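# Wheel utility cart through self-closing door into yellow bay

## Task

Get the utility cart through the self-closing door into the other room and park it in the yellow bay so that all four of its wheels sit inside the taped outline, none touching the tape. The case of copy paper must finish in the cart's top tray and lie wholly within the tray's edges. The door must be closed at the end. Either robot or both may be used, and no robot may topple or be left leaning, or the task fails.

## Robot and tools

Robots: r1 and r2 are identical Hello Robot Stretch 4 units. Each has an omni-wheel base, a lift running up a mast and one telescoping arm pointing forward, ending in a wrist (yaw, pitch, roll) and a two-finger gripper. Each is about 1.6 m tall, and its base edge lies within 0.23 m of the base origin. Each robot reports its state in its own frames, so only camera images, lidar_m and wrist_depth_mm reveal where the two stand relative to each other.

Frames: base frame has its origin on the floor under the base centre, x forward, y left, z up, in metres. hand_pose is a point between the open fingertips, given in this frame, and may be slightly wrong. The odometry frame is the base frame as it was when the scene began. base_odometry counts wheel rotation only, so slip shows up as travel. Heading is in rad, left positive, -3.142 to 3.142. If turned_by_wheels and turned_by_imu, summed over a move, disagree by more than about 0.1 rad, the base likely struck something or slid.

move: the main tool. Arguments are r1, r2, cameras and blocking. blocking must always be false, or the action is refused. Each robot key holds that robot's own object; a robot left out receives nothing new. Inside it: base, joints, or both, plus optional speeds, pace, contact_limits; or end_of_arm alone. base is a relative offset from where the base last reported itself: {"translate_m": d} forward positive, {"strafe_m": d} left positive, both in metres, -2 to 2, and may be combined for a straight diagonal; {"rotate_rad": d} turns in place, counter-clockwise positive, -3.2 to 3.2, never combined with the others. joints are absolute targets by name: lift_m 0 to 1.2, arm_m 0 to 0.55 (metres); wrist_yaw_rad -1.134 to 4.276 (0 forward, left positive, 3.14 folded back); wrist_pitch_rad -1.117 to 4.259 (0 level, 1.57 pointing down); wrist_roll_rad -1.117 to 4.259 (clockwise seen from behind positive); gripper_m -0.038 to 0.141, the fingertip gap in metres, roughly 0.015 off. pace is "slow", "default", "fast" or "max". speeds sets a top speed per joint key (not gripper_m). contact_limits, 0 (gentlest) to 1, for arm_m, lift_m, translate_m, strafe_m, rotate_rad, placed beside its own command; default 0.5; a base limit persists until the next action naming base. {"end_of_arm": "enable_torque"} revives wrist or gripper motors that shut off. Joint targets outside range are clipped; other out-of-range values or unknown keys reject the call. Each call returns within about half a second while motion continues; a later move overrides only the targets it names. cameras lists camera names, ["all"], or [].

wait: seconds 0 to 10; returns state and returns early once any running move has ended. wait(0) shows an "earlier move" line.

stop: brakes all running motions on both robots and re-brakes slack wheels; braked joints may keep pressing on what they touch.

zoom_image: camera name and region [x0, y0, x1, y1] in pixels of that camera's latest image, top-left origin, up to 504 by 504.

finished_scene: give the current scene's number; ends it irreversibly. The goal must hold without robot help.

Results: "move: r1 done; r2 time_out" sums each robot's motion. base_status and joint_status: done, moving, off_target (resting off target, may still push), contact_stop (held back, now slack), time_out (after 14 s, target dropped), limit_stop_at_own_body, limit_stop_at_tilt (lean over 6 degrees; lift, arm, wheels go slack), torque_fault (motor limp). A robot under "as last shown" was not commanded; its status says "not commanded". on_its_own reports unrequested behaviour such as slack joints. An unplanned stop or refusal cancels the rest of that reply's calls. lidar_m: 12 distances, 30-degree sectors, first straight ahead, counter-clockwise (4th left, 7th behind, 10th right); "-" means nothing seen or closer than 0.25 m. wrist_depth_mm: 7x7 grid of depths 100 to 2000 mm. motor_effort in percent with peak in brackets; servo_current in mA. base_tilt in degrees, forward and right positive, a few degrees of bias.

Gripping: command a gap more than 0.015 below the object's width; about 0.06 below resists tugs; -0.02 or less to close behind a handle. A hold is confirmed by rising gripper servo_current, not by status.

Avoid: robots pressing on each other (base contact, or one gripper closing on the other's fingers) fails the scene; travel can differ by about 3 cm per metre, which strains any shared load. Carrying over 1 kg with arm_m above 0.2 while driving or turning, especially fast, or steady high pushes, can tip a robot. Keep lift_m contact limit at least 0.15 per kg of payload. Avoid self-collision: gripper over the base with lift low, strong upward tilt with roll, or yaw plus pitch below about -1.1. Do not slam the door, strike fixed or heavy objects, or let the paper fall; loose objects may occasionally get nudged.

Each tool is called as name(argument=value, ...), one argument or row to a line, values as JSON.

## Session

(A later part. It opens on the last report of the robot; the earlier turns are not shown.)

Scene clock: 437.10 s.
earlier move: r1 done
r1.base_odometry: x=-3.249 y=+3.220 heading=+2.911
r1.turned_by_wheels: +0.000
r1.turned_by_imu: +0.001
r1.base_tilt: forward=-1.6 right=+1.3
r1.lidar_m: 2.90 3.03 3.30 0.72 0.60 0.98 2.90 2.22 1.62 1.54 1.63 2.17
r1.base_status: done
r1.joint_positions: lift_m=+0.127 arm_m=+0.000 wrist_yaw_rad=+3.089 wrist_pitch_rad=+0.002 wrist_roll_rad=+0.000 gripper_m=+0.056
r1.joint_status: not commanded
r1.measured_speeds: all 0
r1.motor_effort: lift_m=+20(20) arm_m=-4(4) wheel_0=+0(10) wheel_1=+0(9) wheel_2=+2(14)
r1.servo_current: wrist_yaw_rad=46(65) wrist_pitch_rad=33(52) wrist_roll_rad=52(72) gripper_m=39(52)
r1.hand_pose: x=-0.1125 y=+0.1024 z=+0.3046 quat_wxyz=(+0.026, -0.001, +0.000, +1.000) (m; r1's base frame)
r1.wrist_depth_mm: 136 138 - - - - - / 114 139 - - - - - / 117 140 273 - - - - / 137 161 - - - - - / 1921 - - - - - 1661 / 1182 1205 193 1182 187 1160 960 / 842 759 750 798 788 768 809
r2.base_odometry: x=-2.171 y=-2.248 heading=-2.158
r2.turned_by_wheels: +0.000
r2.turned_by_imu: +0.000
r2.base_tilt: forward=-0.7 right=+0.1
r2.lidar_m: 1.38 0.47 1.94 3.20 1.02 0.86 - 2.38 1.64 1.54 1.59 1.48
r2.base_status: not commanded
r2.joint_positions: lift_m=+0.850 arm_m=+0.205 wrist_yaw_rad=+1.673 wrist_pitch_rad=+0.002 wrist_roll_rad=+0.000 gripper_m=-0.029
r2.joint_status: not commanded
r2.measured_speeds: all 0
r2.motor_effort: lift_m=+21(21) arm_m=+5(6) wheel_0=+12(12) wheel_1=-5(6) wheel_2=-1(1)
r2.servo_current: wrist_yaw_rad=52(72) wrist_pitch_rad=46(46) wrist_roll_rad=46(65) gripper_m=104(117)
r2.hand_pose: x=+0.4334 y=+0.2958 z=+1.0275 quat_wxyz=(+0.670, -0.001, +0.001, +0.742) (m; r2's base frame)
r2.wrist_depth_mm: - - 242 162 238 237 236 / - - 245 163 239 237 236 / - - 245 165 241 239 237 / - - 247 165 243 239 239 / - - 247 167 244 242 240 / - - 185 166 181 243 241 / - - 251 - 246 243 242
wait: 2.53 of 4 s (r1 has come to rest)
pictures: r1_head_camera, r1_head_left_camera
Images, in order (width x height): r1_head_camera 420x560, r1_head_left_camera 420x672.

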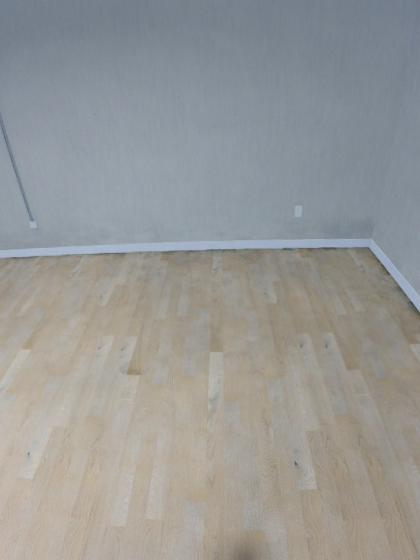

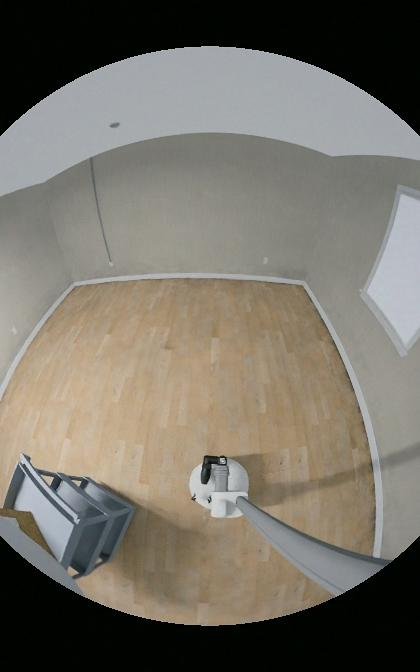

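move(
  blocking=false,
  r1={"base":{"strafe_m":0.75,"translate_m":0.75},"pace":"fast"},
)

wait(
  seconds=5,
)

move(
  blocking=false,
  r1={"base":{"rotate_rad":3.14},"joints":{"lift_m":0.8}},
)

wait(
  seconds=5,
)

wait(
  seconds=2,
  cameras=["r1_head_camera","r1_head_left_camera","r1_head_right_camera"],
)

Scene clock: 447.23 s.
move: r1 moving
r1.base_odometry: x=-3.293 y=+3.192 heading=+2.910
r1.turned_by_wheels: +0.000
r1.turned_by_imu: +0.000
r1.base_tilt: forward=-1.6 right=+1.3
r1.lidar_m: 2.87 2.99 3.26 0.79 0.56 0.88 2.96 2.32 1.65 1.57 1.65 2.29
r1.base_status: translate_m moving; strafe_m moving
r1.joint_positions: lift_m=+0.127 arm_m=+0.000 wrist_yaw_rad=+3.089 wrist_pitch_rad=+0.002 wrist_roll_rad=+0.000 gripper_m=+0.056
r1.joint_status: not commanded
r1.measured_speeds: translate_m=+0.143 strafe_m=+0.142 rotate_rad=-0.001 lift_m=+0.000 arm_m=+0.000 wrist_yaw_rad=+0.000 wrist_pitch_rad=+0.000 wrist_roll_rad=+0.000
r1.motor_effort: lift_m=+20(20) arm_m=-4(4) wheel_0=-7(7) wheel_1=+11(11) wheel_2=-8(9)
r1.servo_current: wrist_yaw_rad=46(59) wrist_pitch_rad=39(52) wrist_roll_rad=39(59) gripper_m=39(46)
r1.hand_pose: x=-0.1125 y=+0.1024 z=+0.3046 quat_wxyz=(+0.026, -0.001, +0.000, +1.000) (m; r1's base frame)
r1.wrist_depth_mm: - 137 - - - - - / - 137 - - - - - / 110 137 211 - - - - / 124 139 - - - - - / 1661 - - - - - 1708 / 1182 1205 191 1182 187 1182 960 / 854 750 750 798 788 778 798
r2: as last shown
r2.lidar_m: 1.36 0.47 1.93 3.20 1.01 0.88 - 2.38 1.64 1.53 1.59 1.48
r2.motor_effort: lift_m=+20(21) arm_m=+5(6) wheel_0=+11(12) wheel_1=-6(6) wheel_2=-1(1)
r2.servo_current: wrist_yaw_rad=59(65) wrist_pitch_rad=39(46) wrist_roll_rad=39(52) gripper_m=111(117)
r2.wrist_depth_mm: - - 242 163 238 236 236 / - - 244 163 240 237 236 / - - 246 164 241 239 236 / - - 246 165 242 240 239 / - - 248 167 244 243 241 / - - 185 166 181 243 241 / - - 250 - 247 244 242
pictures: none

Scene clock: 450.63 s.
earlier move: r1 done
r1.base_odometry: x=-4.151 y=+2.662 heading=+2.910
r1.turned_by_wheels: +0.000
r1.turned_by_imu: +0.005
r1.base_tilt: forward=-1.6 right=+1.3
r1.lidar_m: 2.16 2.25 2.53 2.42 2.48 0.85 0.86 3.28 2.39 2.27 2.39 2.24
r1.base_status: done
r1.joint_positions: lift_m=+0.127 arm_m=+0.000 wrist_yaw_rad=+3.089 wrist_pitch_rad=+0.002 wrist_roll_rad=+0.000 gripper_m=+0.056
r1.joint_status: not commanded
r1.measured_speeds: all 0
r1.motor_effort: lift_m=+20(20) arm_m=-4(4) wheel_0=-3(8) wheel_1=-1(13) wheel_2=+0(10)
r1.servo_current: wrist_yaw_rad=52(72) wrist_pitch_rad=46(52) wrist_roll_rad=52(65) gripper_m=39(46)
r1.hand_pose: x=-0.1125 y=+0.1024 z=+0.3046 quat_wxyz=(+0.026, -0.001, +0.000, +1.000) (m; r1's base frame)
r1.wrist_depth_mm: 136 139 - - - - - / 113 139 - - - - - / 118 139 236 - - - - / 137 161 - - - - - / 1921 - 1661 - - - - / 1205 1205 192 1160 187 1160 1160 / 854 759 759 809 788 778 820
r2.base_odometry: x=-2.171 y=-2.248 heading=-2.158
r2.turned_by_wheels: +0.000
r2.turned_by_imu: +0.000
r2.base_tilt: forward=-0.6 right=+0.0
r2.lidar_m: 1.38 0.48 1.92 3.19 1.00 0.87 2.29 2.37 1.65 1.54 1.59 1.47
r2.base_status: not commanded
r2.joint_positions: lift_m=+0.850 arm_m=+0.205 wrist_yaw_rad=+1.673 wrist_pitch_rad=+0.002 wrist_roll_rad=+0.000 gripper_m=-0.029
r2.joint_status: not commanded
r2.measured_speeds: all 0
r2.motor_effort: lift_m=+21(21) arm_m=+5(6) wheel_0=+11(12) wheel_1=-6(6) wheel_2=-1(1)
r2.servo_current: wrist_yaw_rad=46(65) wrist_pitch_rad=46(52) wrist_roll_rad=46(65) gripper_m=111(117)
r2.hand_pose: x=+0.4334 y=+0.2958 z=+1.0275 quat_wxyz=(+0.670, -0.001, +0.001, +0.742) (m; r2's base frame)
r2.wrist_depth_mm: - - 242 163 239 236 236 / - - 244 163 240 238 236 / - - 245 164 241 239 237 / - - 247 164 242 239 238 / - - 248 167 245 241 239 / - - 185 167 181 244 241 / - - 251 - 247 243 243
wait: 3.40 of 5 s (r1 has come to rest)
pictures: none

Scene clock: 451.13 s.
move: r1 moving
r1.base_odometry: x=-4.151 y=+2.662 heading=-3.121
r1.turned_by_wheels: +0.252
r1.turned_by_imu: +0.253
r1.base_tilt: forward=-1.6 right=+1.3
r1.lidar_m: 2.14 2.50 2.42 2.41 2.81 0.87 0.89 2.71 2.29 2.27 2.54 2.17
r1.base_status: rotate_rad moving
r1.joint_positions: lift_m=+0.164 arm_m=+0.000 wrist_yaw_rad=+3.089 wrist_pitch_rad=+0.002 wrist_roll_rad=+0.000 gripper_m=+0.056
r1.joint_status: lift_m moving
r1.measured_speeds: translate_m=-0.001 strafe_m=+0.000 rotate_rad=+0.967 lift_m=+0.146 arm_m=+0.000 wrist_yaw_rad=+0.000 wrist_pitch_rad=+0.000 wrist_roll_rad=+0.000
r1.motor_effort: lift_m=+27(27) arm_m=-4(4) wheel_0=-7(9) wheel_1=-7(9) wheel_2=-6(8)
r1.servo_current: wrist_yaw_rad=52(72) wrist_pitch_rad=39(46) wrist_roll_rad=46(65) gripper_m=39(46)
r1.hand_pose: x=-0.1125 y=+0.1024 z=+0.3421 quat_wxyz=(+0.026, -0.001, +0.000, +1.000) (m; r1's base frame)
r1.wrist_depth_mm: 136 138 - - 976 - - / 113 139 - - - - - / 118 140 273 - - - - / 137 162 - - - - - / - - - - - - - / 1308 1308 195 1160 188 1281 1255 / 917 831 831 878 878 842 904
r2: as last shown
r2.base_tilt: forward=-0.7 right=+0.0
r2.lidar_m: 1.38 0.43 1.95 3.19 0.99 0.87 2.28 2.37 1.67 1.54 1.59 1.49
r2.motor_effort: lift_m=+21(21) arm_m=+6(6) wheel_0=+11(12) wheel_1=-6(6) wheel_2=-1(1)
r2.servo_current: wrist_yaw_rad=65(65) wrist_pitch_rad=39(46) wrist_roll_rad=46(59) gripper_m=111(117)
r2.wrist_depth_mm: - - 242 162 238 237 235 / - - 244 163 239 238 236 / - - 245 164 242 239 237 / - - 247 165 242 241 239 / - - 249 167 243 242 239 / - - 185 166 181 243 241 / - - 251 - 246 243 243
pictures: none

Scene clock: 454.17 s.
earlier move: r1 done
r1.base_odometry: x=-4.151 y=+2.662 heading=-0.233
r1.turned_by_wheels: +2.888
r1.turned_by_imu: +2.903
r1.base_tilt: forward=-1.6 right=+1.2
r1.lidar_m: 0.85 3.31 2.43 2.26 2.33 2.27 2.14 2.24 2.54 2.45 2.51 0.87
r1.base_status: done
r1.joint_positions: lift_m=+0.799 arm_m=+0.000 wrist_yaw_rad=+3.089 wrist_pitch_rad=+0.002 wrist_roll_rad=+0.000 gripper_m=+0.056
r1.joint_status: all done
r1.measured_speeds: all 0
r1.motor_effort: lift_m=+25(29) arm_m=-5(5) wheel_0=-1(11) wheel_1=+0(9) wheel_2=+0(9)
r1.servo_current: wrist_yaw_rad=65(72) wrist_pitch_rad=52(52) wrist_roll_rad=52(72) gripper_m=39(46)
r1.hand_pose: x=-0.1124 y=+0.1024 z=+0.9771 quat_wxyz=(+0.026, -0.001, +0.000, +1.000) (m; r1's base frame)
r1.wrist_depth_mm: 136 138 - - - - - / 113 139 - - - - - / 117 139 270 - - - - / 137 163 - - - - - / - - - - - - - / - - 193 - 188 - - / - - - 153 - - -
r2.base_odometry: x=-2.171 y=-2.248 heading=-2.158
r2.turned_by_wheels: +0.000
r2.turned_by_imu: +0.000
r2.base_tilt: forward=-0.6 right=+0.0
r2.lidar_m: 1.38 0.47 1.92 3.20 1.01 0.87 2.28 2.39 1.66 1.55 1.60 1.48
r2.base_status: not commanded
r2.joint_positions: lift_m=+0.850 arm_m=+0.205 wrist_yaw_rad=+1.673 wrist_pitch_rad=+0.002 wrist_roll_rad=+0.000 gripper_m=-0.029
r2.joint_status: not commanded
r2.measured_speeds: all 0
r2.motor_effort: lift_m=+21(21) arm_m=+6(6) wheel_0=+11(12) wheel_1=-6(6) wheel_2=-1(1)
r2.servo_current: wrist_yaw_rad=59(72) wrist_pitch_rad=46(46) wrist_roll_rad=52(59) gripper_m=104(117)
r2.hand_pose: x=+0.4334 y=+0.2958 z=+1.0275 quat_wxyz=(+0.670, -0.001, +0.001, +0.742) (m; r2's base frame)
r2.wrist_depth_mm: - - 242 162 238 237 235 / - - 244 163 240 237 236 / - - 245 165 242 239 237 / - - 247 164 242 240 239 / - - 249 167 244 241 239 / - - 185 166 181 243 241 / - - 251 - 246 243 243
wait: 3.03 of 5 s (r1 has come to rest)
pictures: none

Scene clock: 456.17 s.
r1.base_odometry: x=-4.151 y=+2.662 heading=-0.233
r1.turned_by_wheels: +0.000
r1.turned_by_imu: +0.000
r1.base_tilt: forward=-1.6 right=+1.3
r1.lidar_m: 0.84 3.33 2.42 2.26 2.35 2.25 2.17 2.25 2.54 2.43 2.51 0.89
r1.base_status: done
r1.joint_positions: lift_m=+0.799 arm_m=+0.000 wrist_yaw_rad=+3.089 wrist_pitch_rad=+0.002 wrist_roll_rad=+0.000 gripper_m=+0.056
r1.joint_status: all done
r1.measured_speeds: all 0
r1.motor_effort: lift_m=+25(29) arm_m=-4(5) wheel_0=-2(11) wheel_1=+0(9) wheel_2=+0(9)
r1.servo_current: wrist_yaw_rad=46(72) wrist_pitch_rad=46(52) wrist_roll_rad=20(72) gripper_m=33(46)
r1.hand_pose: x=-0.1124 y=+0.1024 z=+0.9771 quat_wxyz=(+0.026, -0.001, +0.000, +1.000) (m; r1's base frame)
r1.wrist_depth_mm: 137 139 - - - - - / 113 139 - - - - - / 117 139 271 - - - - / 137 163 - - - - - / - - - - - - - / - - 194 - 188 - - / - - - 153 - - -
r2.base_odometry: x=-2.171 y=-2.248 heading=-2.158
r2.turned_by_wheels: +0.000
r2.turned_by_imu: +0.000
r2.base_tilt: forward=-0.6 right=+0.0
r2.lidar_m: 1.38 0.48 1.95 3.18 1.02 0.88 2.28 2.40 1.65 1.54 1.58 1.50
r2.base_status: not commanded
r2.joint_positions: lift_m=+0.850 arm_m=+0.205 wrist_yaw_rad=+1.673 wrist_pitch_rad=+0.002 wrist_roll_rad=+0.000 gripper_m=-0.029
r2.joint_status: not commanded
r2.measured_speeds: all 0
r2.motor_effort: lift_m=+21(21) arm_m=+6(6) wheel_0=+12(12) wheel_1=-6(6) wheel_2=-1(1)
r2.servo_current: wrist_yaw_rad=46(72) wrist_pitch_rad=33(46) wrist_roll_rad=52(59) gripper_m=111(117)
r2.hand_pose: x=+0.4334 y=+0.2958 z=+1.0275 quat_wxyz=(+0.670, -0.001, +0.001, +0.742) (m; r2's base frame)
r2.wrist_depth_mm: - - 243 163 238 236 235 / - - 244 163 240 237 236 / - - 246 164 240 239 237 / - - 247 165 243 240 239 / - - 248 167 244 241 240 / - - 185 166 181 242 241 / - - 252 - 246 244 242
wait: 2.00 s; at rest by 0.27 s
pictures: r1_head_camera, r1_head_left_camera, r1_head_right_camera
Images, in order (width x height): r1_head_camera 420x560, r1_head_left_camera 420x672, r1_head_right_camera 420x672.

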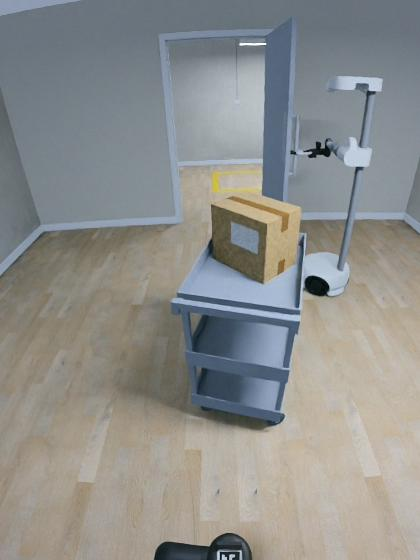

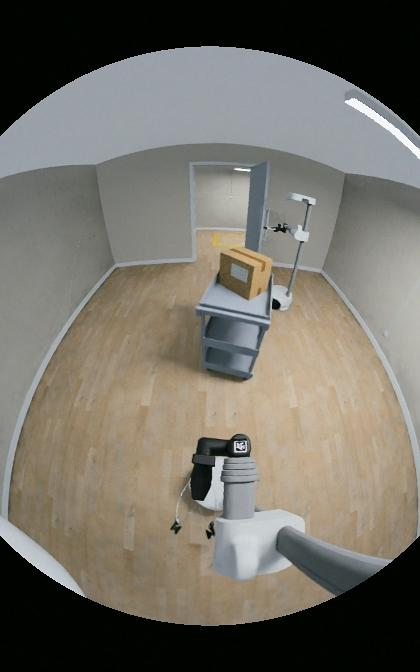

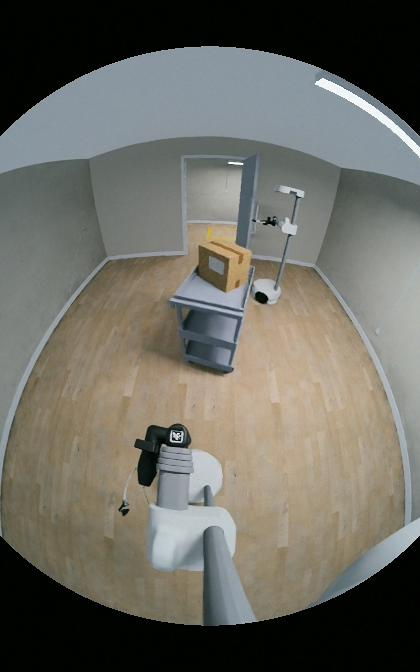

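zoom_image(
  camera="r1_head_camera",
  region=[160, 180, 320, 430],
)

zoom_image(
  camera="r1_head_camera",
  region=[165, 280, 305, 360],
)

move(
  blocking=false,
  r1={"base":{"strafe_m":-0.1},"joints":{"wrist_yaw_rad":0.0,"gripper_m":0.1}},
)

wait(
  seconds=4,
)

wait(
  seconds=2,
  cameras=["r1_head_camera","r1_wrist_camera"],
)

Scaled by 2.016 from the camera's 420x560 image, which has a finer 600x800 frame.

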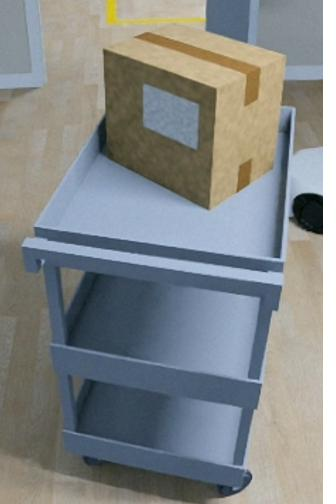

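Scaled by 3.600 from the camera's 420x560 image, which has a finer 600x800 frame.

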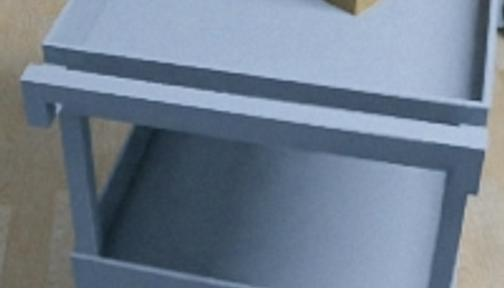

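Scene clock: 462.40 s.
move: r1 moving
r1.base_odometry: x=-4.159 y=+2.626 heading=-0.233
r1.turned_by_wheels: +0.000
r1.turned_by_imu: +0.000
r1.base_tilt: forward=-1.6 right=+1.2
r1.lidar_m: 0.85 3.37 2.43 2.29 2.40 2.27 2.15 2.24 2.52 2.40 2.47 2.16
r1.base_status: strafe_m moving
r1.joint_positions: lift_m=+0.799 arm_m=+0.000 wrist_yaw_rad=+2.503 wrist_pitch_rad=+0.002 wrist_roll_rad=+0.000 gripper_m=+0.075
r1.joint_status: wrist_yaw_rad moving; gripper_m moving
r1.measured_speeds: translate_m=-0.001 strafe_m=-0.140 rotate_rad=+0.006 lift_m=+0.000 arm_m=+0.000 wrist_yaw_rad=-1.822 wrist_pitch_rad=+0.000 wrist_roll_rad=+0.000
r1.motor_effort: lift_m=+25(25) arm_m=-4(4) wheel_0=+8(10) wheel_1=-9(10) wheel_2=+0(1)
r1.servo_current: wrist_yaw_rad=111(111) wrist_pitch_rad=33(46) wrist_roll_rad=59(59) gripper_m=85(85)
r1.hand_pose: x=-0.0084 y=+0.2422 z=+0.9771 quat_wxyz=(+0.314, -0.001, +0.000, +0.949) (m; r1's base frame)
r1.wrist_depth_mm: - - - - - - 1983 / - - - - - - 1983 / - - - - - - - / - - - - - - - / - - - - - - - / - - 198 - 191 - - / - - - 151 - - -
r2: as last shown
r2.base_tilt: forward=-0.7 right=+0.0
r2.lidar_m: 1.40 0.47 1.95 3.20 1.00 0.85 2.21 2.38 1.65 1.55 1.58 1.49
r2.servo_current: wrist_yaw_rad=59(65) wrist_pitch_rad=39(46) wrist_roll_rad=46(52) gripper_m=111(117)
r2.wrist_depth_mm: - - 243 163 238 237 236 / - - 245 163 240 238 236 / - - 245 164 240 239 237 / - - 247 164 242 240 239 / - - 249 167 244 241 239 / - - 185 166 181 243 241 / - - 251 - 247 243 243
pictures: none

Scene clock: 464.23 s.
earlier move: r1 done
r1.base_odometry: x=-4.174 y=+2.564 heading=-0.233
r1.turned_by_wheels: +0.000
r1.turned_by_imu: -0.001
r1.base_tilt: forward=-1.6 right=+1.3
r1.lidar_m: 0.82 0.97 2.52 2.36 2.46 2.27 2.15 2.27 2.44 2.34 2.39 2.16
r1.base_status: done
r1.joint_positions: lift_m=+0.799 arm_m=+0.000 wrist_yaw_rad=+0.003 wrist_pitch_rad=+0.002 wrist_roll_rad=+0.000 gripper_m=+0.100
r1.joint_status: all done
r1.measured_speeds: all 0
r1.motor_effort: lift_m=+25(25) arm_m=-4(4) wheel_0=+1(10) wheel_1=-1(10) wheel_2=+0(1)
r1.servo_current: wrist_yaw_rad=59(111) wrist_pitch_rad=46(52) wrist_roll_rad=39(65) gripper_m=39(91)
r1.hand_pose: x=+0.4596 y=-0.0866 z=+0.9771 quat_wxyz=(+1.000, +0.000, +0.001, +0.001) (m; r1's base frame)
r1.wrist_depth_mm: - - - - - - - / - - - - - - - / - - - - - - - / - - - 991 - - - / - - 1060 976 - - - / - 227 195 683 198 - - / - - 1025 140 1863 - -
r2.base_odometry: x=-2.171 y=-2.248 heading=-2.158
r2.turned_by_wheels: +0.000
r2.turned_by_imu: +0.000
r2.base_tilt: forward=-0.7 right=+0.0
r2.lidar_m: 1.39 0.48 1.95 3.18 1.00 0.86 2.16 2.38 1.64 1.55 1.56 1.48
r2.base_status: not commanded
r2.joint_positions: lift_m=+0.850 arm_m=+0.205 wrist_yaw_rad=+1.673 wrist_pitch_rad=+0.002 wrist_roll_rad=+0.000 gripper_m=-0.029
r2.joint_status: not commanded
r2.measured_speeds: all 0
r2.motor_effort: lift_m=+21(21) arm_m=+5(6) wheel_0=+11(12) wheel_1=-6(6) wheel_2=-1(1)
r2.servo_current: wrist_yaw_rad=59(65) wrist_pitch_rad=46(46) wrist_roll_rad=65(65) gripper_m=104(117)
r2.hand_pose: x=+0.4334 y=+0.2958 z=+1.0275 quat_wxyz=(+0.670, -0.001, +0.001, +0.742) (m; r2's base frame)
r2.wrist_depth_mm: - - 242 163 238 237 236 / - - 244 163 240 237 237 / - - 246 165 241 240 237 / - - 246 165 243 241 239 / - - 247 167 244 241 240 / - - 185 166 181 242 241 / - - 251 - 246 242 243
wait: 1.83 of 4 s (r1 has come to rest)
pictures: none

Scene clock: 466.23 s.
r1.base_odometry: x=-4.174 y=+2.564 heading=-0.233
r1.turned_by_wheels: +0.000
r1.turned_by_imu: +0.000
r1.base_tilt: forward=-1.6 right=+1.3
r1.lidar_m: 0.83 1.00 2.49 2.35 2.45 2.27 2.15 2.25 2.44 2.34 2.41 2.14
r1.base_status: done
r1.joint_positions: lift_m=+0.799 arm_m=+0.000 wrist_yaw_rad=+0.003 wrist_pitch_rad=+0.002 wrist_roll_rad=+0.000 gripper_m=+0.100
r1.joint_status: all done
r1.measured_speeds: all 0
r1.motor_effort: lift_m=+25(25) arm_m=-4(4) wheel_0=+1(10) wheel_1=-1(10) wheel_2=+0(1)
r1.servo_current: wrist_yaw_rad=46(111) wrist_pitch_rad=46(52) wrist_roll_rad=52(65) gripper_m=39(91)
r1.hand_pose: x=+0.4596 y=-0.0866 z=+0.9771 quat_wxyz=(+1.000, +0.000, +0.001, +0.001) (m; r1's base frame)
r1.wrist_depth_mm: - - - - - - - / - - - - - - - / - - - - - - - / - - - 976 - - - / - - 1078 976 - - - / - 225 195 676 198 - - / - - 991 139 1863 1983 -
r2.base_odometry: x=-2.171 y=-2.248 heading=-2.158
r2.turned_by_wheels: +0.000
r2.turned_by_imu: +0.000
r2.base_tilt: forward=-0.7 right=+0.0
r2.lidar_m: 1.38 0.46 1.93 3.21 1.02 0.85 2.18 2.37 1.66 1.55 1.57 1.50
r2.base_status: not commanded
r2.joint_positions: lift_m=+0.850 arm_m=+0.205 wrist_yaw_rad=+1.673 wrist_pitch_rad=+0.002 wrist_roll_rad=+0.000 gripper_m=-0.029
r2.joint_status: not commanded
r2.measured_speeds: all 0
r2.motor_effort: lift_m=+21(21) arm_m=+6(6) wheel_0=+12(12) wheel_1=-5(6) wheel_2=-1(1)
r2.servo_current: wrist_yaw_rad=52(65) wrist_pitch_rad=39(46) wrist_roll_rad=52(65) gripper_m=111(117)
r2.hand_pose: x=+0.4334 y=+0.2958 z=+1.0275 quat_wxyz=(+0.670, -0.001, +0.001, +0.742) (m; r2's base frame)
r2.wrist_depth_mm: - - 242 162 238 236 236 / - - 244 163 239 237 236 / - - 246 165 241 238 237 / - - 247 164 242 240 239 / - - 249 167 244 242 241 / - - 185 166 181 244 241 / - - 250 - 247 243 243
wait: 2.00 s; at rest by 0.27 s
pictures: r1_head_camera, r1_wrist_camera
Images, in order (width x height): r1_head_camera 420x560, r1_wrist_camera 616x392.

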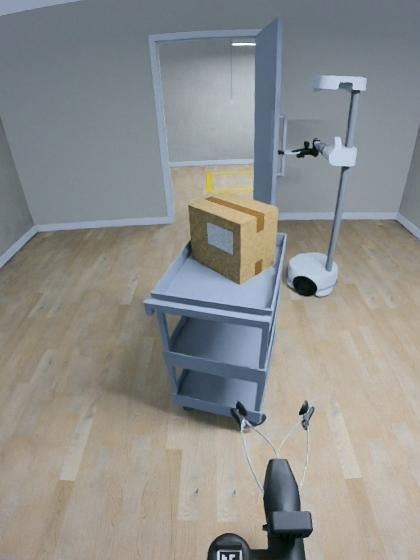

